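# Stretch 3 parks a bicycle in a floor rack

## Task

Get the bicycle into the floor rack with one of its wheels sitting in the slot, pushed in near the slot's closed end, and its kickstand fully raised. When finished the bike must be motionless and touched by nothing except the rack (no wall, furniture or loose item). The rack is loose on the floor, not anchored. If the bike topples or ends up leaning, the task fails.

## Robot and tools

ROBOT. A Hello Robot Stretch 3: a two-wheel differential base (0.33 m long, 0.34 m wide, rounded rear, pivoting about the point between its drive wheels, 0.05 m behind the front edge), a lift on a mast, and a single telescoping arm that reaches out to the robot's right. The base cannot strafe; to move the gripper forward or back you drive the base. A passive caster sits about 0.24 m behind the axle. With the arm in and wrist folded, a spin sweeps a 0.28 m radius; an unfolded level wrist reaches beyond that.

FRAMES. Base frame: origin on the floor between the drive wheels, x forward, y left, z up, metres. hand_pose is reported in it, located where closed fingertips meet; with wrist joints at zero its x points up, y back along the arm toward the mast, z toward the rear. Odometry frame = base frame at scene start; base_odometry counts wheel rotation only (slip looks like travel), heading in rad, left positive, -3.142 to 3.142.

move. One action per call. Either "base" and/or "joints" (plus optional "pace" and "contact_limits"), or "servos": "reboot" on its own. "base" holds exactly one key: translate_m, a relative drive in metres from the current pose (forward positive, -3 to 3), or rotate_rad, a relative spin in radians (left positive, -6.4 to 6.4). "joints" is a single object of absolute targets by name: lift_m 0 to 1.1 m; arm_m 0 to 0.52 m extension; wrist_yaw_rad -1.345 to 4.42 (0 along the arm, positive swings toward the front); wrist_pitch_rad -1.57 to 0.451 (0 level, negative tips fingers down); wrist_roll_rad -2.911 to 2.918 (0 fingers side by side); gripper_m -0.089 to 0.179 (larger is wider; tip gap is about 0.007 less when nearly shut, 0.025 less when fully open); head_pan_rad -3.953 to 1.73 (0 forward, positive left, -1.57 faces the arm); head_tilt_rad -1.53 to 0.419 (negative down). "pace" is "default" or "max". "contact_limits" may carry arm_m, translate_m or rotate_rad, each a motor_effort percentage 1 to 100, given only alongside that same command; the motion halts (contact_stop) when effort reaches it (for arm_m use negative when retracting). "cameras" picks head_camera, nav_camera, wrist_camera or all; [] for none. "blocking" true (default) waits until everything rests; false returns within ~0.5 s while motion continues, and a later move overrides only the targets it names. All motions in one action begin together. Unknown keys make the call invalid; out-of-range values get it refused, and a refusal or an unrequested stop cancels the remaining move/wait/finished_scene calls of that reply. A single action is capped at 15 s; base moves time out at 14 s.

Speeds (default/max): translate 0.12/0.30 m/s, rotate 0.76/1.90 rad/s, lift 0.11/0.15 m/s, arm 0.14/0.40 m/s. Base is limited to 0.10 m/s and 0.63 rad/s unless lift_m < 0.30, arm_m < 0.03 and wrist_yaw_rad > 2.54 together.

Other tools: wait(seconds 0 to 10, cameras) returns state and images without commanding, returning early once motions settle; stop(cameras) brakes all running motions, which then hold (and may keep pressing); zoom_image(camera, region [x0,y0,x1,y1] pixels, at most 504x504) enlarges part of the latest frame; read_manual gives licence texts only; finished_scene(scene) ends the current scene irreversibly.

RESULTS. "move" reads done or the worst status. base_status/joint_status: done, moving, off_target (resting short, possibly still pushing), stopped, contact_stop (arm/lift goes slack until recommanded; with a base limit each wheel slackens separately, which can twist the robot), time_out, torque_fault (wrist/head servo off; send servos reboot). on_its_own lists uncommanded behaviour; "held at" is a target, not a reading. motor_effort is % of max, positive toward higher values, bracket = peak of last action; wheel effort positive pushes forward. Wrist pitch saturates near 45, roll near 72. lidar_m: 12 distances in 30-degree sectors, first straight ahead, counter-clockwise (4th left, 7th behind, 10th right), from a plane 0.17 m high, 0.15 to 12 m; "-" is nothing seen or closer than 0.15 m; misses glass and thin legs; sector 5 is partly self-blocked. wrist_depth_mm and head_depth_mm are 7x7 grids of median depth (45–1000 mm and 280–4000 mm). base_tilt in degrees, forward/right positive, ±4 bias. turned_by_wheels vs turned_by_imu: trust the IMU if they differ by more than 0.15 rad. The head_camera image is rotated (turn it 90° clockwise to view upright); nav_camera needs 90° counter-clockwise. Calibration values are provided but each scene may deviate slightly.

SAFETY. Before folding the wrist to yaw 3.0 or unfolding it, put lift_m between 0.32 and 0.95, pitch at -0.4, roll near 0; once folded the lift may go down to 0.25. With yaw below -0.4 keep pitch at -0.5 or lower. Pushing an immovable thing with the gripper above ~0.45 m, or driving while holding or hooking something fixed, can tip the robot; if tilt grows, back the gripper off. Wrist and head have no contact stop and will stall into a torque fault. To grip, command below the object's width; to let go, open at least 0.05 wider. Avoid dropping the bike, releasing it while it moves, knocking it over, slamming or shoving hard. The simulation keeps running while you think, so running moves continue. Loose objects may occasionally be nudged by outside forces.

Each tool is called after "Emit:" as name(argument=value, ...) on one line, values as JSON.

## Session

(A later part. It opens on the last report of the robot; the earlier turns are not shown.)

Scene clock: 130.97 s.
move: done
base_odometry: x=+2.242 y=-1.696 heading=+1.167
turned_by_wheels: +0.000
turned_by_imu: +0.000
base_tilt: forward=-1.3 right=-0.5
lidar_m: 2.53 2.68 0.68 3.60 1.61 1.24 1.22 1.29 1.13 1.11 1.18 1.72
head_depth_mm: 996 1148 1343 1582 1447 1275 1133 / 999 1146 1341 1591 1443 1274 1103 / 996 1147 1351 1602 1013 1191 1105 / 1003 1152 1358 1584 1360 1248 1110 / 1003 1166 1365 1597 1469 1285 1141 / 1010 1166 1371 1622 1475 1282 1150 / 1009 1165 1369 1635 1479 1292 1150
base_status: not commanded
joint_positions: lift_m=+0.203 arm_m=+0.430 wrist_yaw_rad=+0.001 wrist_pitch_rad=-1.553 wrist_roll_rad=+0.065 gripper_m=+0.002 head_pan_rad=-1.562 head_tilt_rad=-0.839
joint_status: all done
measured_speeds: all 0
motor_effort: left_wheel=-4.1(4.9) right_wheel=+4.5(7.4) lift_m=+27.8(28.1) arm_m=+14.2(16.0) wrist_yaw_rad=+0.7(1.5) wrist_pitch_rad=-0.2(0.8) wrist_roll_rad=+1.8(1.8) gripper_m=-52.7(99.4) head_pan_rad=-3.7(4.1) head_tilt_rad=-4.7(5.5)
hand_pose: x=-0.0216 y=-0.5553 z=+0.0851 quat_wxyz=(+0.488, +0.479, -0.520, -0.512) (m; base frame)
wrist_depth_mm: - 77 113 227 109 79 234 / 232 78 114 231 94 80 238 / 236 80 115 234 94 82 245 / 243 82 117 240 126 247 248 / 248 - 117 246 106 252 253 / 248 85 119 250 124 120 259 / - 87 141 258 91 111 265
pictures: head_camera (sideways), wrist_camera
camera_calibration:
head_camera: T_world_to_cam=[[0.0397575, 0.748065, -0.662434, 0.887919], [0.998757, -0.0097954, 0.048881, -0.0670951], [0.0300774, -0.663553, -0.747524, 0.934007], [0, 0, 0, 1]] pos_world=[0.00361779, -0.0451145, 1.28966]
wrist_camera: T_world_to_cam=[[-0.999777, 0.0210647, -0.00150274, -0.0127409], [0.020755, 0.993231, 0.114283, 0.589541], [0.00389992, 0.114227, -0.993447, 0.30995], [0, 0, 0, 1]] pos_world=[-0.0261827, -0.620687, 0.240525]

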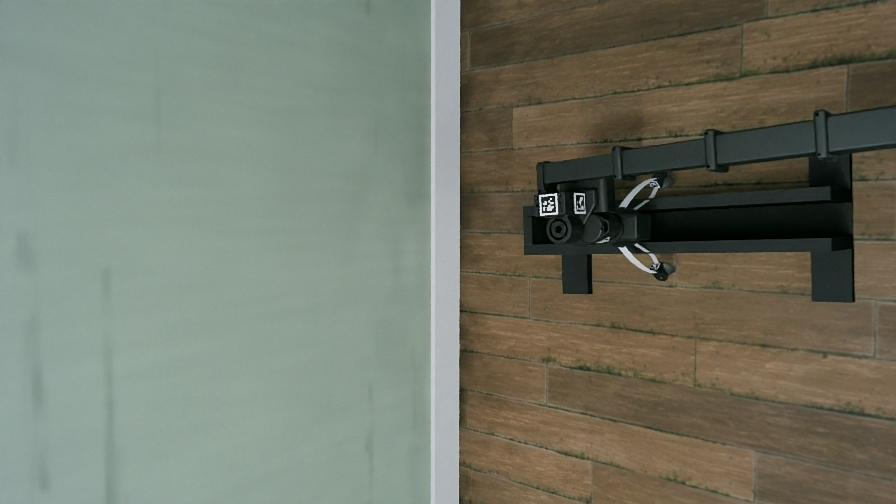

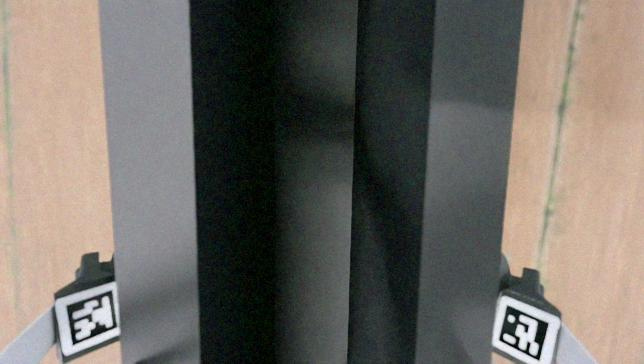

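Emit:
move(joints={"gripper_m": -0.02, "lift_m": 0.265}, cameras=["head_camera", "wrist_camera"])

Scene clock: 135.23 s.
move: off_target
base_odometry: x=+2.242 y=-1.696 heading=+1.168
turned_by_wheels: +0.000
turned_by_imu: +0.000
base_tilt: forward=-1.3 right=-0.4
lidar_m: 2.53 2.69 0.68 3.57 1.61 1.24 1.22 1.29 1.13 0.28 1.18 1.71
head_depth_mm: 997 1146 1338 1599 1450 1261 1132 / 996 1147 1354 1595 1438 1255 743 / 997 1148 1354 1584 961 1170 1119 / 1003 1150 1358 1609 1226 1229 1127 / 1005 1155 1367 1612 1475 1287 1147 / 1005 1164 1367 1627 1456 1290 1147 / 1011 1165 1375 1631 1484 1294 1155
base_status: not commanded
joint_positions: lift_m=+0.265 arm_m=+0.430 wrist_yaw_rad=+0.001 wrist_pitch_rad=-1.543 wrist_roll_rad=+0.068 gripper_m=+0.023 head_pan_rad=-1.562 head_tilt_rad=-0.840
joint_status: gripper_m off_target (ended at +0.023, target -0.020); the others done
measured_speeds: all 0
on_its_own: gripper_m is held at +0.025, not at your -0.020, by its stall guard, which is still easing
motor_effort: left_wheel=-2.0(4.4) right_wheel=+2.4(4.6) lift_m=+41.1(45.3) arm_m=+11.8(12.9) wrist_yaw_rad=-0.9(1.7) wrist_pitch_rad=-2.6(2.9) wrist_roll_rad=+0.6(1.7) gripper_m=-2.5(33.3) head_pan_rad=-3.1(4.0) head_tilt_rad=-4.4(5.3)
hand_pose: x=-0.0216 y=-0.5580 z=+0.1469 quat_wxyz=(+0.490, +0.476, -0.523, -0.510) (m; base frame)
wrist_depth_mm: - 68 135 212 93 68 293 / - - 116 220 106 72 301 / - - 138 231 124 76 306 / - 78 139 241 122 309 310 / 306 - 141 252 121 318 319 / 314 86 144 265 102 121 324 / 110 90 148 278 118 112 329
pictures: head_camera (sideways), wrist_camera
camera_calibration:
head_camera: T_world_to_cam=[[0.0398177, 0.748563, -0.661867, 0.88718], [0.998756, -0.00991873, 0.0488669, -0.0670766], [0.0300151, -0.66299, -0.748027, 0.934661], [0, 0, 0, 1]] pos_world=[0.00361381, -0.045105, 1.28962]
wrist_camera: T_world_to_cam=[[-0.999706, 0.0241663, -0.00181748, -0.01081], [0.0238477, 0.994324, 0.103689, 0.587425], [0.00431295, 0.103616, -0.994608, 0.365947], [0, 0, 0, 1]] pos_world=[-0.0263939, -0.621748, 0.303044]

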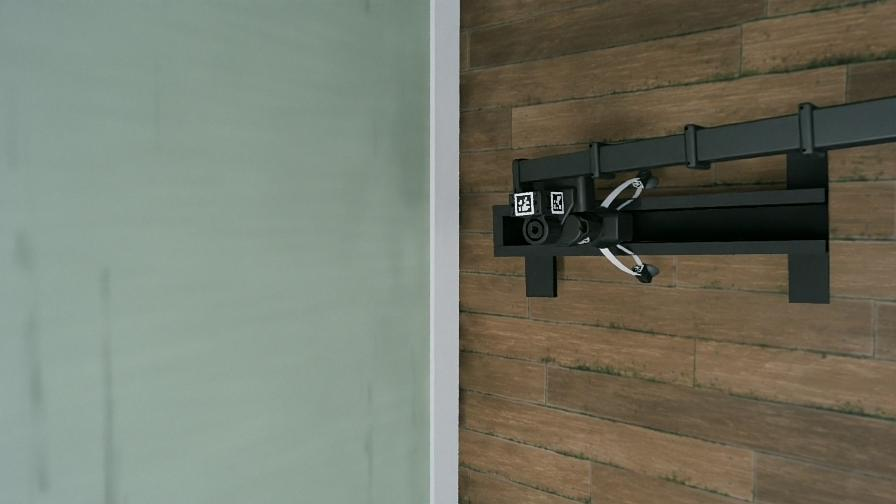

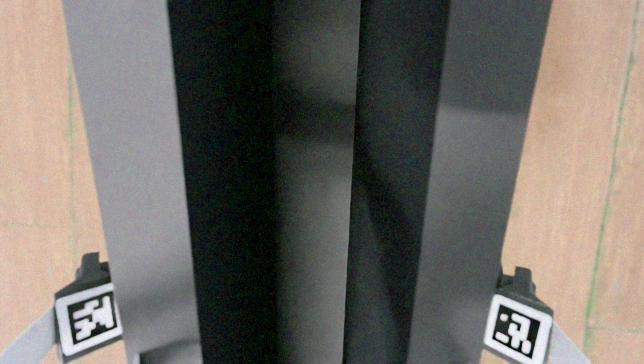

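Emit:
move(joints={"gripper_m": 0.0}, cameras=[])

Emit:
move(joints={"lift_m": 0.285}, cameras=["head_camera", "wrist_camera"])

Scene clock: 142.20 s.
move: done
base_odometry: x=+2.242 y=-1.696 heading=+1.168
turned_by_wheels: +0.000
turned_by_imu: +0.000
base_tilt: forward=-1.4 right=-0.4
lidar_m: 2.53 2.69 0.68 3.61 1.61 1.24 1.22 1.29 1.13 0.28 1.18 1.71
head_depth_mm: 992 1142 1335 1579 1433 1267 1130 / 993 1147 1353 1589 1440 1252 740 / 997 1156 1342 1600 966 1172 1121 / 1002 1157 1365 1610 1232 1236 1126 / 1001 1151 1369 1615 1456 1284 1144 / 1006 1164 1374 1613 1474 1290 1150 / 1007 1170 1376 1625 1470 1287 1152
base_status: not commanded
joint_positions: lift_m=+0.265 arm_m=+0.430 wrist_yaw_rad=+0.001 wrist_pitch_rad=-1.543 wrist_roll_rad=+0.068 gripper_m=+0.002 head_pan_rad=-1.562 head_tilt_rad=-0.840
joint_status: all done
measured_speeds: all 0
motor_effort: left_wheel=-2.0(3.1) right_wheel=+2.2(2.7) lift_m=+38.1(38.6) arm_m=+6.8(8.5) wrist_yaw_rad=-0.4(1.6) wrist_pitch_rad=-2.2(2.6) wrist_roll_rad=+0.6(0.8) gripper_m=-50.0(99.3) head_pan_rad=-2.8(3.9) head_tilt_rad=-4.4(5.0)
hand_pose: x=-0.0216 y=-0.5580 z=+0.1469 quat_wxyz=(+0.490, +0.476, -0.523, -0.510) (m; base frame)
wrist_depth_mm: - 70 135 216 107 - 297 / - - 116 224 107 74 301 / - 76 137 232 124 78 306 / 303 79 139 241 123 310 311 / 306 - 143 253 122 318 320 / 313 87 143 263 102 122 323 / - 90 148 274 118 112 333
pictures: none
No camera images: "cameras" was empty.

Scene clock: 143.10 s.
move: done
base_odometry: x=+2.242 y=-1.696 heading=+1.168
turned_by_wheels: +0.000
turned_by_imu: +0.000
base_tilt: forward=-1.3 right=-0.4
lidar_m: 2.53 2.68 0.68 3.59 1.61 1.24 1.22 1.30 1.13 0.28 1.18 1.71
head_depth_mm: 992 1141 1341 1591 1438 1273 1133 / 999 1146 1340 1588 1442 1247 702 / 998 1153 1362 1592 955 1163 1117 / 1004 1156 1360 1606 1177 1218 1122 / 999 1159 1369 1610 1459 1287 1149 / 1009 1167 1375 1635 1466 1292 1148 / 1012 1179 1367 1637 1477 1299 1154
base_status: not commanded
joint_positions: lift_m=+0.285 arm_m=+0.430 wrist_yaw_rad=+0.001 wrist_pitch_rad=-1.543 wrist_roll_rad=+0.068 gripper_m=+0.006 head_pan_rad=-1.562 head_tilt_rad=-0.840
joint_status: all done
measured_speeds: all 0
on_its_own: gripper_m is held at +0.004, not at your +0.000, by its stall guard, which is still easing
motor_effort: left_wheel=-2.3(2.6) right_wheel=+2.4(2.6) lift_m=+40.2(45.5) arm_m=+6.6(7.6) wrist_yaw_rad=-0.9(1.7) wrist_pitch_rad=-2.3(2.7) wrist_roll_rad=+0.5(0.8) gripper_m=-29.5(51.1) head_pan_rad=-2.8(3.7) head_tilt_rad=-4.8(4.9)
hand_pose: x=-0.0216 y=-0.5580 z=+0.1669 quat_wxyz=(+0.490, +0.476, -0.523, -0.510) (m; base frame)
wrist_depth_mm: - 71 135 215 107 - 313 / - - 116 226 107 75 322 / - 76 139 233 124 78 326 / 321 79 140 243 122 333 334 / 331 - 142 251 121 337 338 / 334 87 144 258 102 123 346 / - 90 146 276 117 112 349
pictures: head_camera (sideways), wrist_camera
camera_calibration:
head_camera: T_world_to_cam=[[0.0398184, 0.748563, -0.661867, 0.88718], [0.998756, -0.00991957, 0.0488669, -0.0670766], [0.0300145, -0.66299, -0.748027, 0.934661], [0, 0, 0, 1]] pos_world=[0.00361377, -0.045105, 1.28962]
wrist_camera: T_world_to_cam=[[-0.999706, 0.0241617, -0.00181741, -0.0107763], [0.0238431, 0.994324, 0.103689, 0.585351], [0.00431241, 0.103616, -0.994608, 0.385845], [0, 0, 0, 1]] pos_world=[-0.0263936, -0.621748, 0.32305]

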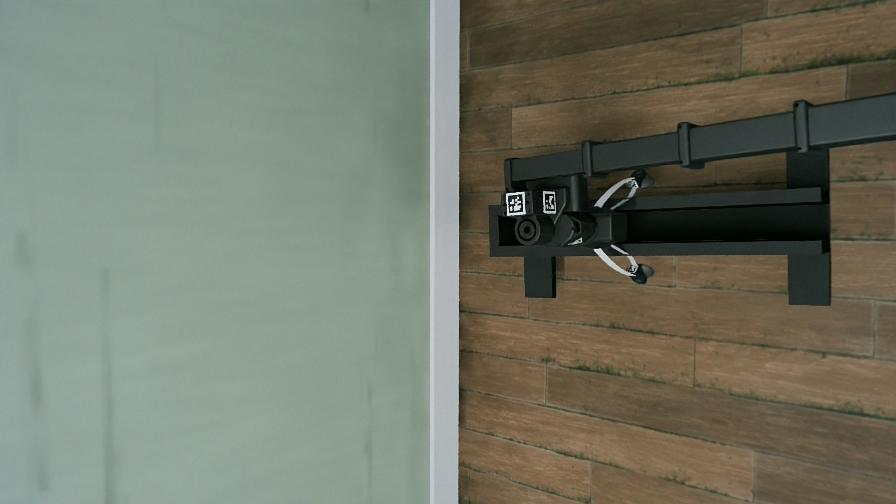

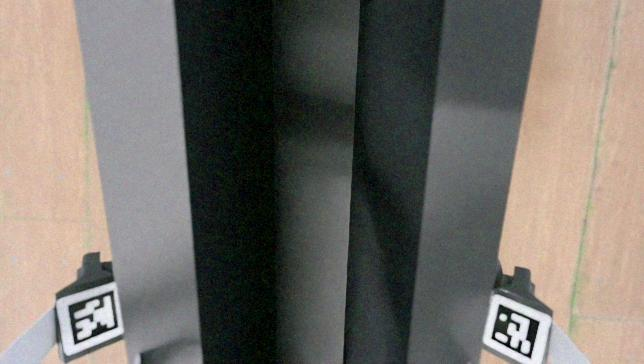

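Emit:
move(joints={"lift_m": 0.205}, cameras=[])

Emit:
move(joints={"gripper_m": 0.15}, cameras=[])

Emit:
move(joints={"arm_m": 0.41, "lift_m": 0.2}, cameras=["head_camera"])

Emit:
move(joints={"gripper_m": 0.015}, cameras=["head_camera"])

Scene clock: 148.80 s.
move: contact_stop
base_odometry: x=+2.242 y=-1.696 heading=+1.168
turned_by_wheels: +0.000
turned_by_imu: +0.000
base_tilt: forward=-1.3 right=-0.5
lidar_m: 2.53 2.68 0.68 3.60 1.61 1.24 1.22 1.29 1.14 1.11 1.18 1.71
head_depth_mm: 996 1142 1345 1594 1437 1269 1132 / 999 1148 1355 1593 1454 1273 1106 / 998 1147 1361 1598 1004 1173 1112 / 1004 1155 1355 1605 1364 1254 1125 / 1009 1155 1364 1614 1468 1290 1152 / 1008 1170 1375 1619 1466 1292 1149 / 1013 1170 1378 1617 1476 1290 1159
base_status: not commanded
joint_positions: lift_m=+0.207 arm_m=+0.430 wrist_yaw_rad=+0.001 wrist_pitch_rad=-1.548 wrist_roll_rad=+0.068 gripper_m=+0.035 head_pan_rad=-1.562 head_tilt_rad=-0.840
joint_status: lift_m contact_stop (moved -0.078 of -0.080)
measured_speeds: translate_m=+0.000 rotate_rad=+0.000 lift_m=+0.001 arm_m=+0.000 wrist_yaw_rad=+0.000 wrist_pitch_rad=+0.000 wrist_roll_rad=+0.000 head_pan_rad=+0.000 head_tilt_rad=+0.000
on_its_own: gripper_m is held at +0.034, not at your +0.000, by its stall guard, which is still easing; lift_m is slack since a contact_stop
motor_effort: left_wheel=-2.2(2.9) right_wheel=+2.4(2.6) lift_m=+24.4(33.0) arm_m=+3.3(4.3) wrist_yaw_rad=+0.2(1.3) wrist_pitch_rad=-1.6(3.5) wrist_roll_rad=+0.6(0.8) gripper_m=-24.0(25.9) head_pan_rad=-3.2(4.0) head_tilt_rad=-4.4(5.3)
hand_pose: x=-0.0216 y=-0.5567 z=+0.0889 quat_wxyz=(+0.488, +0.477, -0.522, -0.511) (m; base frame)
wrist_depth_mm: 233 - 134 233 94 84 238 / 239 - 100 237 107 242 243 / 243 85 116 240 92 244 249 / 247 87 117 243 124 253 254 / 251 - 119 253 90 258 260 / 254 90 120 255 92 141 264 / - 92 145 260 101 112 268
pictures: none
No camera images: "cameras" was empty.

not run: a stop that you did not command came earlier in this reply.

not run: a stop that you did not command came earlier in this reply.

not run: a stop that you did not command came earlier in this reply.

Emit:
move(joints={"gripper_m": 0.15}, cameras=[])

Emit:
move(joints={"arm_m": 0.412, "lift_m": 0.204}, cameras=["head_camera", "wrist_camera"])

Emit:
move(joints={"gripper_m": 0.01}, cameras=["head_camera"])

Emit:
move(joints={"lift_m": 0.265}, cameras=["head_camera"])

Scene clock: 153.27 s.
move: done
base_odometry: x=+2.242 y=-1.696 heading=+1.168
turned_by_wheels: +0.000
turned_by_imu: +0.000
base_tilt: forward=-1.3 right=-0.4
lidar_m: 2.53 2.68 0.68 3.61 1.61 1.24 1.22 1.29 1.13 1.11 1.18 1.71
head_depth_mm: 992 1141 1346 1581 1440 1273 1131 / 1000 1140 1348 1588 1439 1279 1104 / 1000 1154 1352 1606 1007 1181 1107 / 1002 1152 1362 1605 1363 1252 1125 / 1006 1162 1366 1607 1467 1289 1145 / 1012 1162 1369 1615 1461 1288 1152 / 1016 1173 1390 1633 1478 1304 1158
base_status: not commanded
joint_positions: lift_m=+0.207 arm_m=+0.430 wrist_yaw_rad=+0.001 wrist_pitch_rad=-1.546 wrist_roll_rad=+0.068 gripper_m=+0.150 head_pan_rad=-1.562 head_tilt_rad=-0.840
joint_status: all done
measured_speeds: all 0
on_its_own: lift_m is slack since a contact_stop
motor_effort: left_wheel=-2.8(2.8) right_wheel=+2.4(2.6) lift_m=+26.0(26.9) arm_m=+0.7(2.1) wrist_yaw_rad=-0.8(1.5) wrist_pitch_rad=-1.9(2.0) wrist_roll_rad=+0.6(0.9) gripper_m=-0.6(76.0) head_pan_rad=-3.7(4.0) head_tilt_rad=-3.9(5.0)
hand_pose: x=-0.0216 y=-0.5571 z=+0.0890 quat_wxyz=(+0.489, +0.477, -0.522, -0.511) (m; base frame)
wrist_depth_mm: 232 - 135 230 93 83 240 / 237 82 116 235 106 240 244 / 241 84 137 238 91 246 248 / 244 85 119 244 123 250 253 / 251 - 120 253 103 256 257 / - 89 122 254 91 139 264 / - 91 147 260 101 113 269
pictures: none
No camera images: "cameras" was empty.

Scene clock: 154.27 s.
move: done
base_odometry: x=+2.242 y=-1.696 heading=+1.168
turned_by_wheels: +0.000
turned_by_imu: +0.000
base_tilt: forward=-1.3 right=-0.5
lidar_m: 2.53 2.69 0.68 3.60 1.62 1.24 1.22 1.29 1.13 1.11 1.18 1.71
head_depth_mm: 994 1144 1335 1571 1446 1268 1134 / 992 1141 1356 1594 1445 1277 1108 / 999 1150 1347 1601 1004 1173 1102 / 999 1155 1368 1598 1383 1237 1121 / 1005 1161 1362 1616 1461 1287 1143 / 1009 1166 1369 1624 1461 1301 1154 / 1013 1170 1391 1629 1480 1297 1154
base_status: not commanded
joint_positions: lift_m=+0.204 arm_m=+0.412 wrist_yaw_rad=+0.001 wrist_pitch_rad=-1.538 wrist_roll_rad=+0.068 gripper_m=+0.150 head_pan_rad=-1.562 head_tilt_rad=-0.840
joint_status: all done
measured_speeds: all 0
motor_effort: left_wheel=-2.5(2.8) right_wheel=+2.3(2.6) lift_m=+17.0(23.0) arm_m=-17.9(24.0) wrist_yaw_rad=-0.3(1.5) wrist_pitch_rad=-3.2(3.5) wrist_roll_rad=+0.5(0.9) gripper_m=-2.1(2.1) head_pan_rad=-3.6(3.8) head_tilt_rad=-4.1(4.7)
hand_pose: x=-0.0216 y=-0.5413 z=+0.0858 quat_wxyz=(+0.491, +0.475, -0.525, -0.508) (m; base frame)
wrist_depth_mm: 230 79 135 229 106 81 238 / 236 80 117 236 105 82 240 / 238 82 140 238 90 242 246 / 244 83 141 242 103 249 251 / 247 - 143 247 119 251 255 / - 86 145 251 118 121 259 / - 88 148 253 116 114 265
pictures: head_camera (sideways), wrist_camera
camera_calibration:
head_camera: T_world_to_cam=[[0.0398187, 0.748592, -0.661835, 0.887138], [0.998756, -0.00992254, 0.0488661, -0.0670756], [0.0300137, -0.662957, -0.748056, 0.934698], [0, 0, 0, 1]] pos_world=[0.00361373, -0.0451045, 1.28962]
wrist_camera: T_world_to_cam=[[-0.999706, 0.0241594, -0.0019419, -0.0113171], [0.02385, 0.994834, 0.0986739, 0.577854], [0.00431577, 0.0985986, -0.995118, 0.300788], [0, 0, 0, 1]] pos_world=[-0.0263937, -0.604253, 0.242278]

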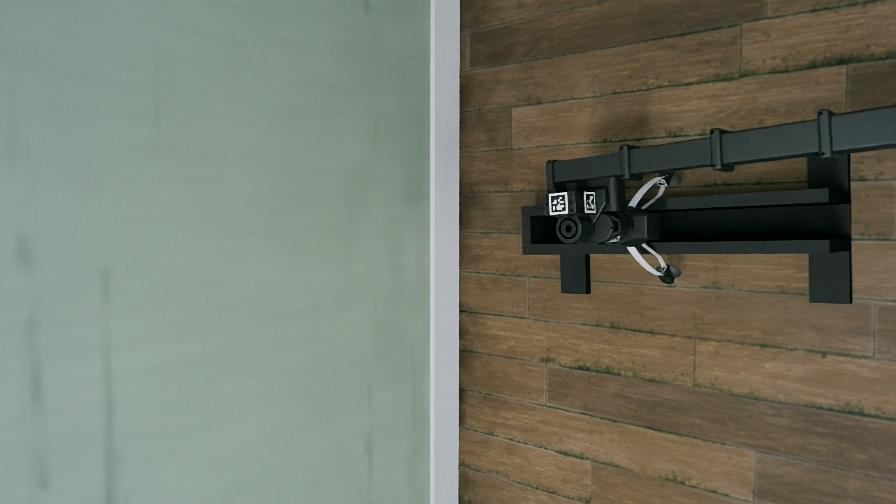

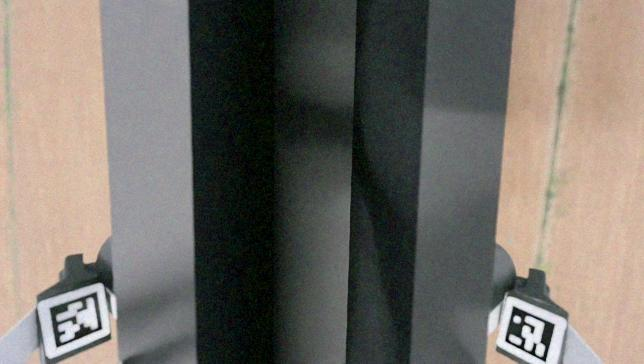

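Scene clock: 156.33 s.
move: done
base_odometry: x=+2.242 y=-1.696 heading=+1.168
turned_by_wheels: +0.000
turned_by_imu: +0.000
base_tilt: forward=-1.3 right=-0.5
lidar_m: 2.53 2.68 0.68 3.60 1.61 1.24 1.22 1.29 1.14 1.11 1.18 1.72
head_depth_mm: 995 1136 1343 1578 1447 1263 1134 / 996 1138 1338 1583 1451 1273 1102 / 1002 1149 1360 1601 1003 1169 1104 / 1001 1154 1362 1604 1378 1235 1119 / 1007 1154 1371 1617 1462 1290 1143 / 1010 1159 1369 1633 1462 1292 1150 / 1016 1169 1367 1622 1479 1297 1154
base_status: not commanded
joint_positions: lift_m=+0.204 arm_m=+0.412 wrist_yaw_rad=+0.001 wrist_pitch_rad=-1.538 wrist_roll_rad=+0.068 gripper_m=+0.012 head_pan_rad=-1.562 head_tilt_rad=-0.840
joint_status: all done
measured_speeds: all 0
motor_effort: left_wheel=-1.9(2.7) right_wheel=+2.4(2.6) lift_m=+17.6(17.8) arm_m=-16.5(17.5) wrist_yaw_rad=-0.5(2.1) wrist_pitch_rad=-3.1(3.6) wrist_roll_rad=+0.3(1.0) gripper_m=-48.2(99.7) head_pan_rad=-3.1(4.1) head_tilt_rad=-4.4(5.4)
hand_pose: x=-0.0216 y=-0.5413 z=+0.0858 quat_wxyz=(+0.491, +0.475, -0.525, -0.508) (m; base frame)
wrist_depth_mm: 231 79 136 229 106 81 237 / 235 80 117 233 105 82 240 / 238 82 139 237 90 241 245 / 244 83 140 241 121 249 251 / 249 - 143 247 120 252 254 / - 87 145 251 118 120 257 / 111 88 146 253 117 113 262
pictures: head_camera (sideways)
camera_calibration:
head_camera: T_world_to_cam=[[0.0398187, 0.748592, -0.661835, 0.887138], [0.998756, -0.00992253, 0.0488661, -0.0670756], [0.0300137, -0.662957, -0.748055, 0.934698], [0, 0, 0, 1]] pos_world=[0.00361373, -0.0451045, 1.28962]

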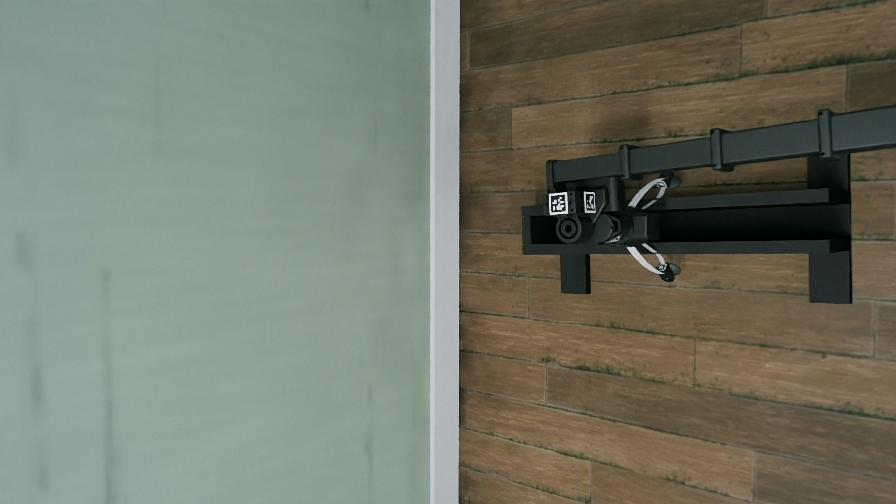

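Scene clock: 157.73 s.
move: done
base_odometry: x=+2.242 y=-1.696 heading=+1.168
turned_by_wheels: +0.000
turned_by_imu: +0.000
base_tilt: forward=-1.3 right=-0.5
lidar_m: 2.53 2.69 0.68 3.61 1.61 1.24 1.22 1.30 1.13 0.27 1.18 1.71
head_depth_mm: 990 1138 1337 1572 1431 1272 1137 / 995 1147 1348 1572 1433 1254 739 / 999 1153 1354 1600 960 1143 1090 / 1002 1154 1363 1600 1233 1222 1104 / 1007 1159 1362 1621 1471 1283 1142 / 1011 1167 1371 1622 1477 1291 1153 / 1014 1163 1380 1629 1477 1291 1152
base_status: not commanded
joint_positions: lift_m=+0.265 arm_m=+0.412 wrist_yaw_rad=+0.001 wrist_pitch_rad=-1.540 wrist_roll_rad=+0.068 gripper_m=+0.019 head_pan_rad=-1.562 head_tilt_rad=-0.840
joint_status: all done
measured_speeds: all 0
on_its_own: gripper_m is held at +0.018, not at your +0.010, by its stall guard, which is still easing
motor_effort: left_wheel=-2.6(2.8) right_wheel=+2.4(2.6) lift_m=+40.9(45.4) arm_m=+9.8(16.7) wrist_yaw_rad=-0.5(2.0) wrist_pitch_rad=-2.7(4.0) wrist_roll_rad=+0.6(0.8) gripper_m=-27.5(48.7) head_pan_rad=-3.0(4.0) head_tilt_rad=-4.7(5.2)
hand_pose: x=-0.0216 y=-0.5405 z=+0.1469 quat_wxyz=(+0.490, +0.476, -0.524, -0.509) (m; base frame)
wrist_depth_mm: 287 80 135 230 93 82 293 / 290 81 116 235 105 83 303 / 295 83 138 240 90 301 307 / 302 84 140 243 122 309 313 / 310 - 142 247 120 312 318 / 310 87 145 250 102 123 326 / 111 89 146 256 118 112 330
pictures: head_camera (sideways)
camera_calibration:
head_camera: T_world_to_cam=[[0.0398186, 0.748592, -0.661835, 0.887138], [0.998756, -0.00992241, 0.0488661, -0.0670756], [0.0300138, -0.662957, -0.748055, 0.934698], [0, 0, 0, 1]] pos_world=[0.00361373, -0.0451045, 1.28962]

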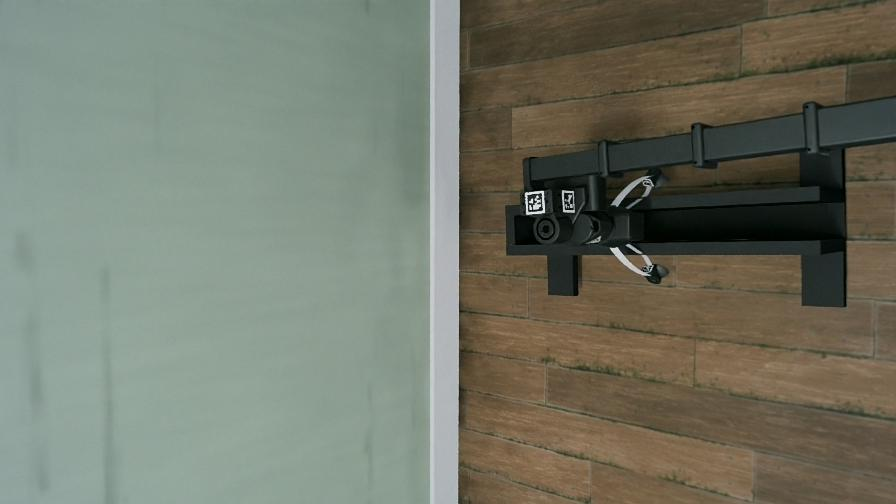

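Emit:
move(joints={"wrist_roll_rad": -1.5, "gripper_m": 0.012}, cameras=["head_camera"])

Emit:
move(joints={"arm_m": 0.24}, base={"rotate_rad": 1.74}, cameras=["head_camera", "nav_camera"])

Scene clock: 171.73 s.
move: off_target
base_odometry: x=+2.242 y=-1.696 heading=+1.168
turned_by_wheels: +0.000
turned_by_imu: +0.001
base_tilt: forward=-1.3 right=-0.4
lidar_m: 2.53 2.69 0.68 3.60 1.61 1.24 1.22 1.29 0.50 0.49 0.51 1.71
head_depth_mm: 996 1141 1347 1587 1447 1265 1126 / 991 1147 1345 1600 1437 1158 739 / 995 1150 1351 1589 964 1215 1121 / 1001 1152 1368 1602 1161 1210 1139 / 1006 1154 1378 1626 1462 1213 1153 / 1009 1160 1371 1622 1468 1249 1155 / 1010 1169 1379 1638 1473 1296 1151
base_status: not commanded
joint_positions: lift_m=+0.265 arm_m=+0.412 wrist_yaw_rad=+0.001 wrist_pitch_rad=-1.540 wrist_roll_rad=-1.502 gripper_m=+0.018 head_pan_rad=-1.562 head_tilt_rad=-0.840
joint_status: gripper_m off_target (ended at +0.018, target +0.012); the others done
measured_speeds: all 0
on_its_own: gripper_m is held at +0.016, not at your +0.012, by its stall guard, which is still easing
motor_effort: left_wheel=-2.9(2.9) right_wheel=+2.3(2.6) lift_m=+41.9(42.7) arm_m=+13.8(14.6) wrist_yaw_rad=-0.1(6.8) wrist_pitch_rad=-2.8(3.0) wrist_roll_rad=+0.3(9.5) gripper_m=-25.2(99.8) head_pan_rad=-3.7(4.1) head_tilt_rad=-4.3(5.3)
hand_pose: x=-0.0214 y=-0.5407 z=+0.1469 quat_wxyz=(+0.717, +0.696, -0.024, -0.024) (m; base frame)
wrist_depth_mm: - 80 135 229 93 81 298 / 286 81 116 235 105 83 304 / 295 82 138 237 90 305 307 / 302 84 140 242 121 312 317 / 305 - 143 248 120 321 317 / 314 87 144 251 101 120 328 / 111 88 146 255 117 113 338
pictures: head_camera (sideways)
camera_calibration:
head_camera: T_world_to_cam=[[0.0398185, 0.748592, -0.661835, 0.887138], [0.998756, -0.00992229, 0.0488661, -0.0670756], [0.0300138, -0.662957, -0.748055, 0.934698], [0, 0, 0, 1]] pos_world=[0.00361374, -0.0451045, 1.28962]

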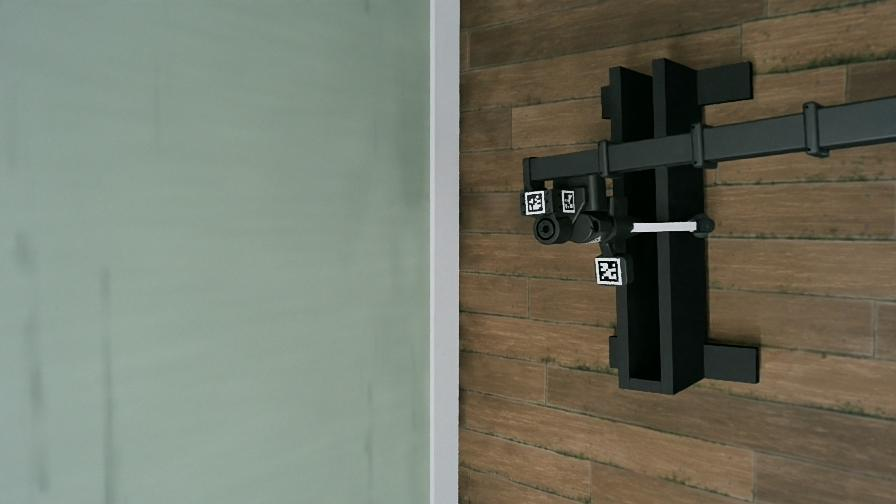

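Scene clock: 175.60 s.
move: done
base_odometry: x=+2.242 y=-1.696 heading=+2.907
turned_by_wheels: +1.740
turned_by_imu: +1.708
base_tilt: forward=-1.3 right=-0.4
lidar_m: 2.55 1.44 1.22 1.22 1.31 1.11 1.11 1.27 0.33 0.32 0.33 0.68
head_depth_mm: 2233 2410 1977 1660 1435 1268 1081 / 2296 2447 1997 1683 1443 1181 743 / 2350 2442 1999 1685 1445 844 1111 / 2385 2495 2016 1694 1458 1144 1114 / 2422 2475 2028 1703 1466 1291 1102 / 2465 2484 2016 1688 1471 1298 1107 / 2541 2528 2048 1720 1483 1291 1160
base_status: done
joint_positions: lift_m=+0.265 arm_m=+0.240 wrist_yaw_rad=+0.001 wrist_pitch_rad=-1.539 wrist_roll_rad=-1.501 gripper_m=+0.035 head_pan_rad=-1.562 head_tilt_rad=-0.840
joint_status: all done
measured_speeds: all 0
on_its_own: gripper_m is held at +0.036, not at your +0.012, by its stall guard, which is still easing
motor_effort: left_wheel=-4.3(9.6) right_wheel=+4.2(9.7) lift_m=+37.5(42.3) arm_m=-14.3(20.6) wrist_yaw_rad=-0.5(2.3) wrist_pitch_rad=-2.9(3.6) wrist_roll_rad=+0.2(0.6) gripper_m=-1.7(29.2) head_pan_rad=-3.6(4.2) head_tilt_rad=-4.6(5.2)
hand_pose: x=-0.0214 y=-0.3690 z=+0.1468 quat_wxyz=(+0.717, +0.696, -0.024, -0.024) (m; base frame)
wrist_depth_mm: 281 - 136 233 93 84 295 / 289 83 117 236 106 296 302 / 291 84 140 241 90 305 310 / 260 85 119 245 121 310 311 / 258 - 122 247 102 316 319 / - 87 145 248 101 139 328 / 111 89 147 252 117 113 338
pictures: head_camera (sideways), nav_camera (sideways)
camera_calibration:
head_camera: T_world_to_cam=[[0.0398188, 0.748592, -0.661835, 0.887138], [0.998756, -0.00992266, 0.0488661, -0.0670756], [0.0300136, -0.662957, -0.748056, 0.934698], [0, 0, 0, 1]] pos_world=[0.00361372, -0.0451045, 1.28962]
nav_camera: T_world_to_cam=[[0.0106725, -0.747912, 0.663712, -0.819998], [-0.998101, -0.0482401, -0.0383104, 0.108513], [0.0606704, -0.662043, -0.747006, 0.927835], [0, 0, 0, 1]] pos_world=[0.060766, 0.00621488, 1.2415]

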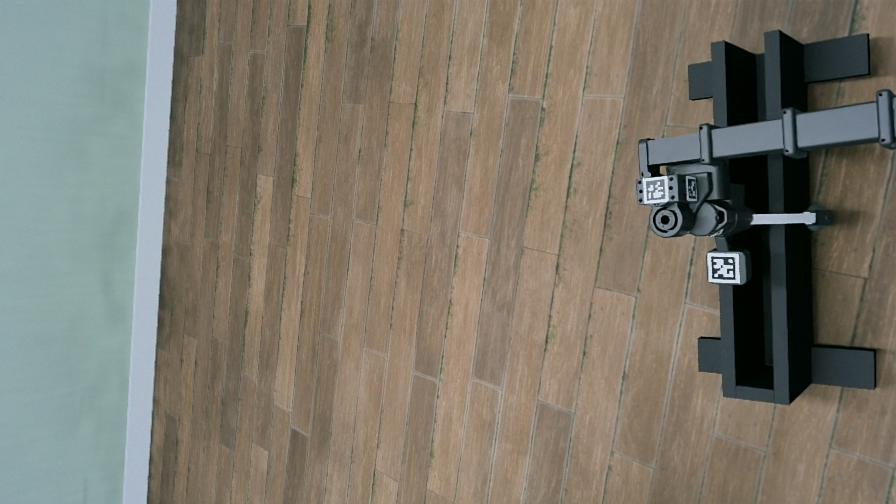

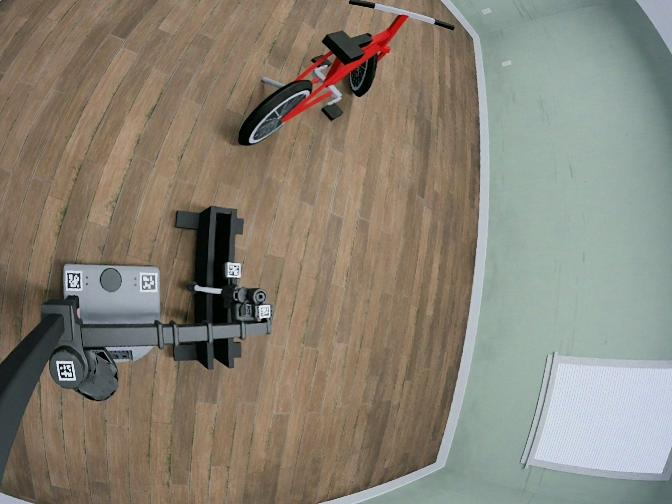

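Emit:
move(joints={"gripper_m": 0.022}, base={"translate_m": 1.277}, cameras=["head_camera", "nav_camera"])

Scene clock: 192.90 s.
move: off_target
base_odometry: x=+1.000 y=-1.399 heading=+2.907
turned_by_wheels: +0.000
turned_by_imu: -0.898
base_tilt: forward=-1.3 right=-0.5
lidar_m: 0.79 2.57 2.11 1.39 1.26 1.28 1.57 2.16 2.18 0.39 0.39 0.48
head_depth_mm: 2300 2420 1977 1661 1438 1271 1131 / 2519 2439 1980 1675 1435 1203 742 / 2776 2475 2000 1681 1446 844 1106 / 2898 2496 2004 1687 1458 943 1108 / 2750 2503 2024 1710 1456 1049 1086 / 2584 2519 2029 1714 1465 972 1101 / 2387 2495 2042 1709 1471 749 1124
base_status: done
joint_positions: lift_m=+0.265 arm_m=+0.240 wrist_yaw_rad=+0.019 wrist_pitch_rad=-1.556 wrist_roll_rad=-1.579 gripper_m=+0.052 head_pan_rad=-1.563 head_tilt_rad=-0.840
joint_status: gripper_m off_target (ended at +0.052, target +0.022)
measured_speeds: all 0
on_its_own: wrist_yaw_rad is held at -0.024, not at your +0.000, by its stall guard, which is still easing; gripper_m is held at +0.051, not at your +0.022, by its stall guard, which is not easing now
motor_effort: left_wheel=-1.2(16.5) right_wheel=+17.3(40.0) lift_m=+29.8(42.2) arm_m=+6.2(28.7) wrist_yaw_rad=-38.2(40.7) wrist_pitch_rad=+0.4(14.3) wrist_roll_rad=+25.7(31.0) gripper_m=-13.6(100.0) head_pan_rad=-2.8(4.2) head_tilt_rad=-4.3(5.2)
hand_pose: x=-0.0217 y=-0.3647 z=+0.1471 quat_wxyz=(+0.712, +0.702, +0.010, +0.009) (m; base frame)
wrist_depth_mm: 286 136 194 280 183 86 - / 291 290 220 291 221 102 - / 258 301 171 299 202 108 - / 260 307 153 304 219 120 - / 263 311 148 309 150 154 - / 269 124 151 315 150 134 68 / - 118 155 324 128 109 76
pictures: head_camera (sideways), nav_camera (sideways)
camera_calibration:
head_camera: T_world_to_cam=[[0.0401895, 0.748914, -0.661448, 0.886631], [0.998751, -0.0104463, 0.0488564, -0.0670629], [0.0296796, -0.662585, -0.748398, 0.935146], [0, 0, 0, 1]] pos_world=[0.00359116, -0.0450969, 1.2896]
nav_camera: T_world_to_cam=[[0.0103021, -0.74826, 0.663325, -0.819491], [-0.998125, -0.0477222, -0.0383309, 0.108539], [0.0603368, -0.661687, -0.747349, 0.928282], [0, 0, 0, 1]] pos_world=[0.0607688, 0.00621882, 1.2415]

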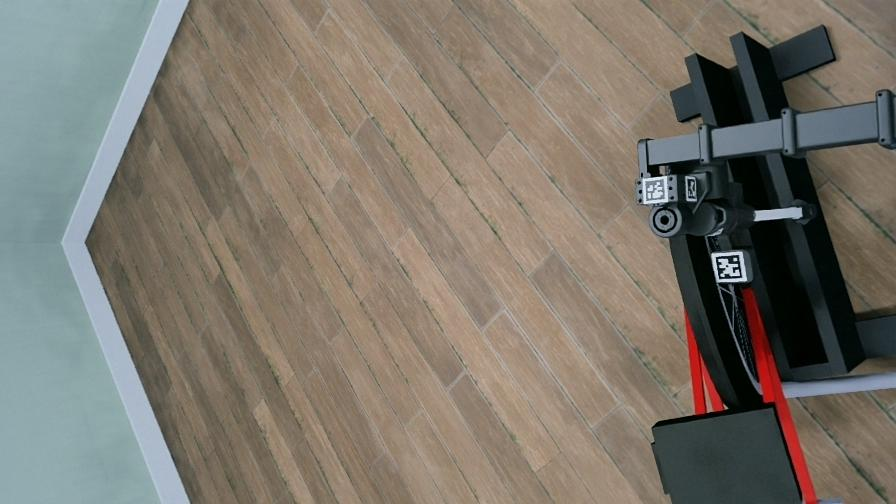

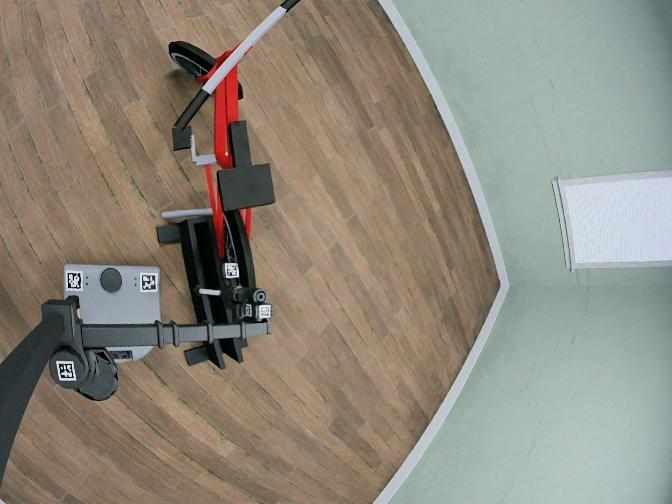

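Emit:
move(base={"translate_m": -0.12}, cameras=["head_camera", "nav_camera", "wrist_camera"])

Scene clock: 202.80 s.
move: done
base_odometry: x=+1.116 y=-1.427 heading=+2.907
turned_by_wheels: +0.000
turned_by_imu: +0.001
base_tilt: forward=-1.3 right=-0.5
lidar_m: 0.90 2.66 1.99 1.30 1.19 1.20 1.49 2.07 2.09 0.44 0.42 0.47
head_depth_mm: 2217 2322 1979 1663 1443 1267 1128 / 2422 2455 2005 1681 1448 1203 742 / 2646 2480 2013 1677 1455 843 1108 / 2895 2494 2000 1695 1461 1012 1108 / 2813 2485 2020 1708 1461 1205 1081 / 2632 2514 2039 1710 1466 1053 1130 / 2491 2554 2047 1714 1477 1075 1116
base_status: done
joint_positions: lift_m=+0.265 arm_m=+0.240 wrist_yaw_rad=+0.095 wrist_pitch_rad=-1.556 wrist_roll_rad=-1.526 gripper_m=+0.052 head_pan_rad=-1.563 head_tilt_rad=-0.840
joint_status: not commanded
measured_speeds: all 0
on_its_own: wrist_yaw_rad is held at +0.085, not at your +0.000, by its stall guard, which is not easing now; gripper_m is held at +0.051, not at your +0.022, by its stall guard, which is not easing now; wrist_yaw_rad is at rest, and its effort (-9.9) is outside its rest range (-9 to +9)
motor_effort: left_wheel=+2.9(4.9) right_wheel=-9.8(17.6) lift_m=+30.3(33.8) arm_m=+16.0(17.2) wrist_yaw_rad=-9.9(19.3) wrist_pitch_rad=+0.1(0.4) wrist_roll_rad=+8.3(17.8) gripper_m=-14.4(14.5) head_pan_rad=-2.7(3.9) head_tilt_rad=-4.7(4.8)
hand_pose: x=-0.0233 y=-0.3649 z=+0.1471 quat_wxyz=(+0.712, +0.702, +0.018, +0.018) (m; base frame)
wrist_depth_mm: 290 287 190 284 292 144 82 / 294 295 213 290 297 150 97 / 255 298 165 300 299 210 - / 263 306 150 306 306 309 94 / 267 314 149 313 151 320 96 / 276 122 151 314 146 324 329 / - 118 154 323 127 328 333
pictures: head_camera (sideways), nav_camera (sideways), wrist_camera
camera_calibration:
head_camera: T_world_to_cam=[[0.0401894, 0.748914, -0.661447, 0.886631], [0.998751, -0.0104461, 0.0488564, -0.0670629], [0.0296797, -0.662585, -0.748399, 0.935146], [0, 0, 0, 1]] pos_world=[0.00359117, -0.0450969, 1.2896]
nav_camera: T_world_to_cam=[[0.0103023, -0.74826, 0.663325, -0.819491], [-0.998125, -0.0477224, -0.0383309, 0.108539], [0.060337, -0.661686, -0.747349, 0.928282], [0, 0, 0, 1]] pos_world=[0.0607688, 0.00621884, 1.2415]
wrist_camera: T_world_to_cam=[[0.0929666, -0.995593, 0.0123096, -0.365847], [-0.987169, -0.0905537, 0.131523, -0.0280905], [-0.129829, -0.0243789, -0.991237, 0.29587], [0, 0, 0, 1]] pos_world=[0.0446939, -0.359565, 0.301475]

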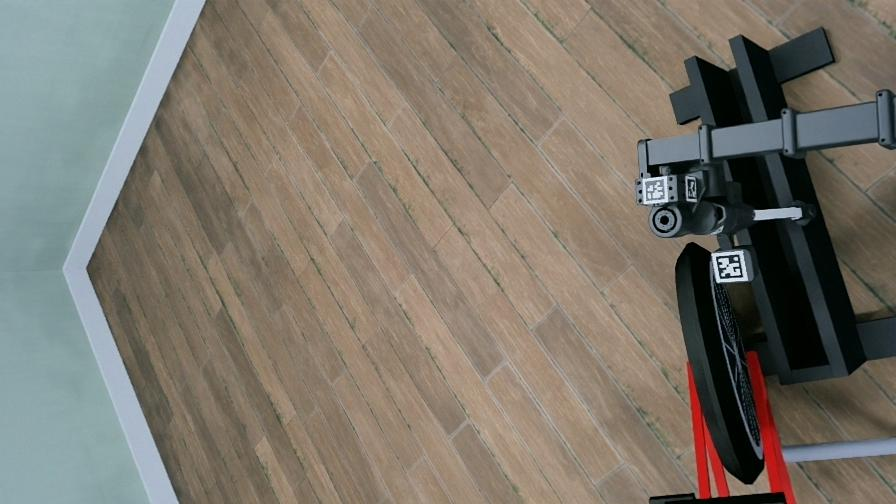

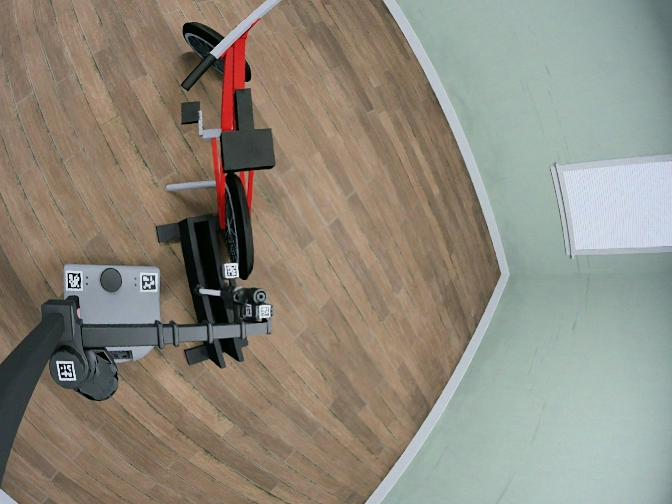

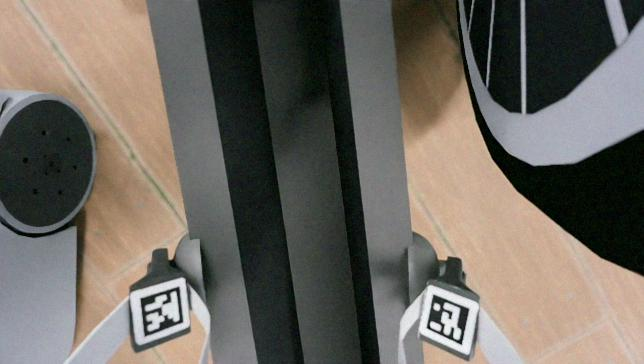

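Emit:
move(base={"translate_m": -0.25}, joints={"gripper_m": 0.02}, cameras=["head_camera", "nav_camera"])

Scene clock: 208.27 s.
move: done
base_odometry: x=+1.360 y=-1.485 heading=+2.907
turned_by_wheels: +0.000
turned_by_imu: +0.000
base_tilt: forward=-1.3 right=-0.4
lidar_m: 0.83 2.86 1.75 1.14 1.04 1.04 1.29 1.88 1.89 2.34 0.52 0.58
head_depth_mm: 2001 2201 1985 1663 1438 1262 1115 / 2186 2333 1988 1674 1451 1208 744 / 2407 2483 2002 1679 1440 846 1104 / 2709 2456 2007 1689 1451 1098 1107 / 2878 2505 2000 1692 1460 1283 1094 / 2807 2528 2019 1712 1467 1269 1134 / 2655 2488 2027 1714 1478 1223 1153
base_status: done
joint_positions: lift_m=+0.265 arm_m=+0.240 wrist_yaw_rad=+0.087 wrist_pitch_rad=-1.553 wrist_roll_rad=-1.507 gripper_m=+0.021 head_pan_rad=-1.563 head_tilt_rad=-0.840
joint_status: all done
measured_speeds: all 0
on_its_own: wrist_yaw_rad is held at +0.085, not at your +0.000, by its stall guard, which is not easing now
motor_effort: left_wheel=+0.6(3.3) right_wheel=-5.8(14.1) lift_m=+22.2(25.8) arm_m=+7.6(13.3) wrist_yaw_rad=-2.0(8.8) wrist_pitch_rad=-0.6(0.7) wrist_roll_rad=+2.0(8.5) gripper_m=-18.6(94.5) head_pan_rad=-3.7(3.8) head_tilt_rad=-4.3(5.0)
hand_pose: x=-0.0231 y=-0.3655 z=+0.1471 quat_wxyz=(+0.713, +0.701, +0.008, +0.008) (m; base frame)
wrist_depth_mm: 288 288 169 284 286 295 295 / 292 294 191 288 297 299 300 / 260 299 147 296 300 304 303 / 260 306 145 300 306 312 313 / 269 315 148 308 150 317 322 / 272 317 150 315 144 326 325 / 261 117 153 322 127 329 333
pictures: head_camera (sideways), nav_camera (sideways)
camera_calibration:
head_camera: T_world_to_cam=[[0.0401894, 0.748914, -0.661448, 0.886631], [0.998751, -0.0104461, 0.0488564, -0.0670629], [0.0296797, -0.662585, -0.748398, 0.935146], [0, 0, 0, 1]] pos_world=[0.00359117, -0.0450969, 1.2896]
nav_camera: T_world_to_cam=[[0.0103023, -0.74826, 0.663325, -0.819491], [-0.998125, -0.0477224, -0.0383309, 0.108539], [0.060337, -0.661687, -0.747349, 0.928282], [0, 0, 0, 1]] pos_world=[0.0607688, 0.00621883, 1.2415]

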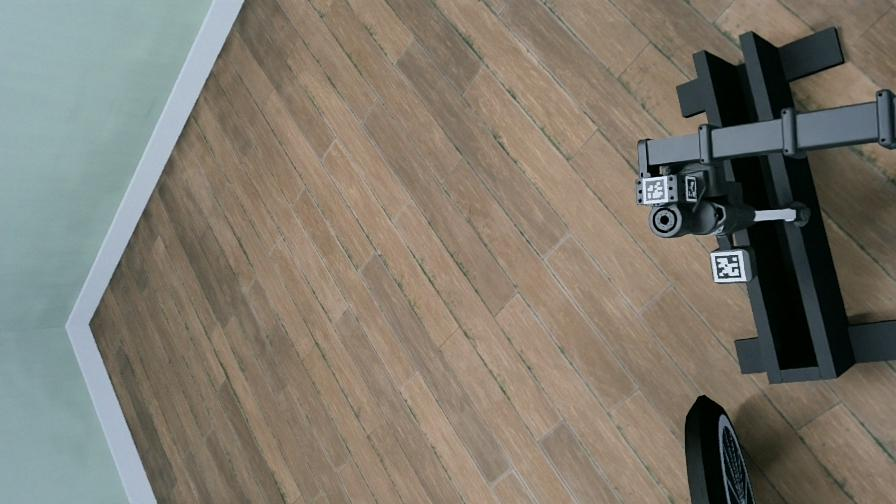

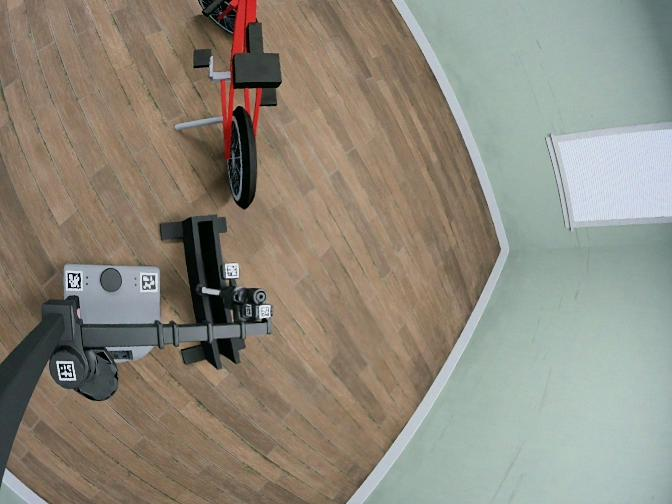

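Emit:
move(joints={"head_pan_rad": -0.75, "head_tilt_rad": -0.65}, cameras=["head_camera", "nav_camera"])

Scene clock: 218.97 s.
move: done
base_odometry: x=+1.360 y=-1.485 heading=+2.907
turned_by_wheels: +0.000
turned_by_imu: +0.000
base_tilt: forward=-1.3 right=-0.5
lidar_m: 0.83 2.86 1.76 1.14 1.03 1.04 1.29 1.88 1.90 2.34 0.52 0.58
head_depth_mm: 2345 2582 2603 2017 1646 1390 1196 / 2330 2607 2647 2027 1656 1397 1201 / 2349 2608 2637 2041 1663 1401 1167 / 2380 2610 2678 2049 1680 1128 1196 / 2392 2687 2724 2094 1679 1186 1221 / 2446 2711 2746 2105 1695 1335 1219 / 2433 2729 2740 2096 1436 1401 1234
base_status: not commanded
joint_positions: lift_m=+0.265 arm_m=+0.240 wrist_yaw_rad=+0.087 wrist_pitch_rad=-1.553 wrist_roll_rad=-1.507 gripper_m=+0.021 head_pan_rad=-0.758 head_tilt_rad=-0.656
joint_status: all done
measured_speeds: all 0
on_its_own: wrist_yaw_rad is held at +0.085, not at your +0.000, by its stall guard, which is not easing now
motor_effort: left_wheel=+0.9(1.5) right_wheel=-5.7(6.1) lift_m=+22.9(23.3) arm_m=+1.7(3.3) wrist_yaw_rad=-2.1(3.5) wrist_pitch_rad=-0.4(0.6) wrist_roll_rad=+2.1(2.4) gripper_m=-19.3(19.5) head_pan_rad=+4.3(6.9) head_tilt_rad=+2.4(5.4)
hand_pose: x=-0.0231 y=-0.3655 z=+0.1471 quat_wxyz=(+0.713, +0.701, +0.008, +0.008) (m; base frame)
wrist_depth_mm: 288 287 168 285 291 292 294 / 293 295 191 289 297 301 298 / 259 299 148 299 300 304 304 / 267 305 145 303 310 311 314 / 267 313 149 308 150 321 325 / 269 316 150 319 144 328 325 / 260 116 154 324 127 332 334
pictures: head_camera (sideways), nav_camera (sideways)
camera_calibration:
head_camera: T_world_to_cam=[[-0.413973, 0.456013, -0.787831, 1.05411], [0.693577, 0.718542, 0.0514608, -0.068604], [0.589557, -0.525119, -0.613737, 0.756581], [0, 0, 0, 1]] pos_world=[0.0379093, -0.0341002, 1.29834]
nav_camera: T_world_to_cam=[[0.448279, -0.418957, 0.789634, -0.986778], [-0.65337, -0.756427, -0.0304165, 0.096141], [0.610043, -0.502288, -0.612824, 0.749957], [0, 0, 0, 1]] pos_world=[0.0476612, 0.0360011, 1.24171]

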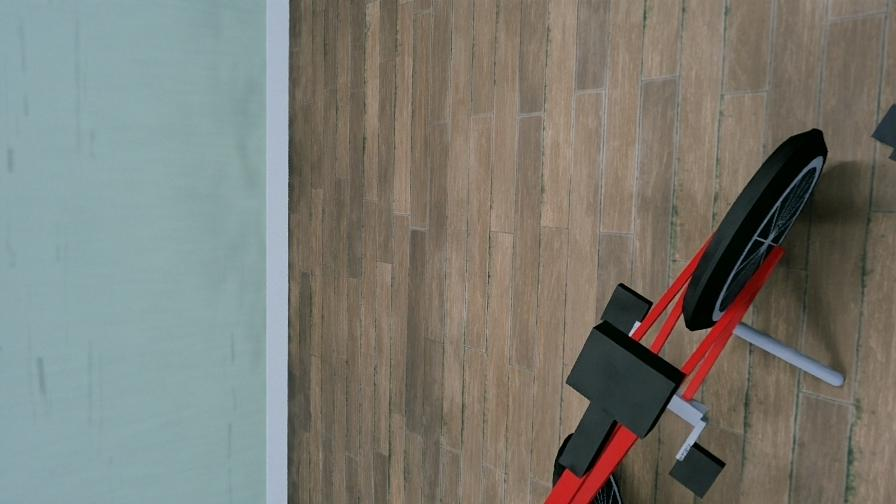

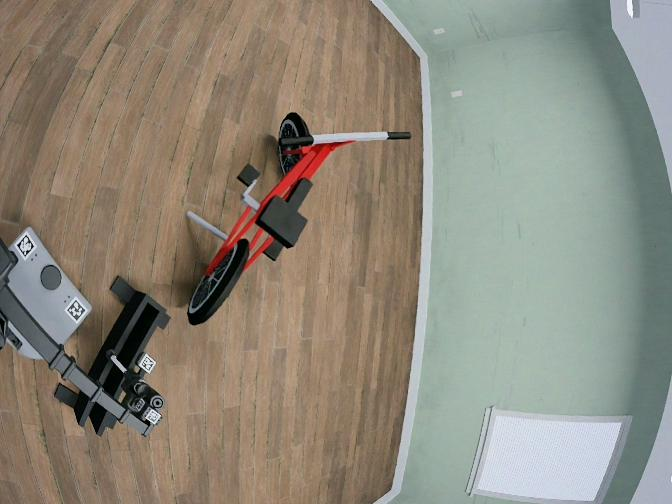

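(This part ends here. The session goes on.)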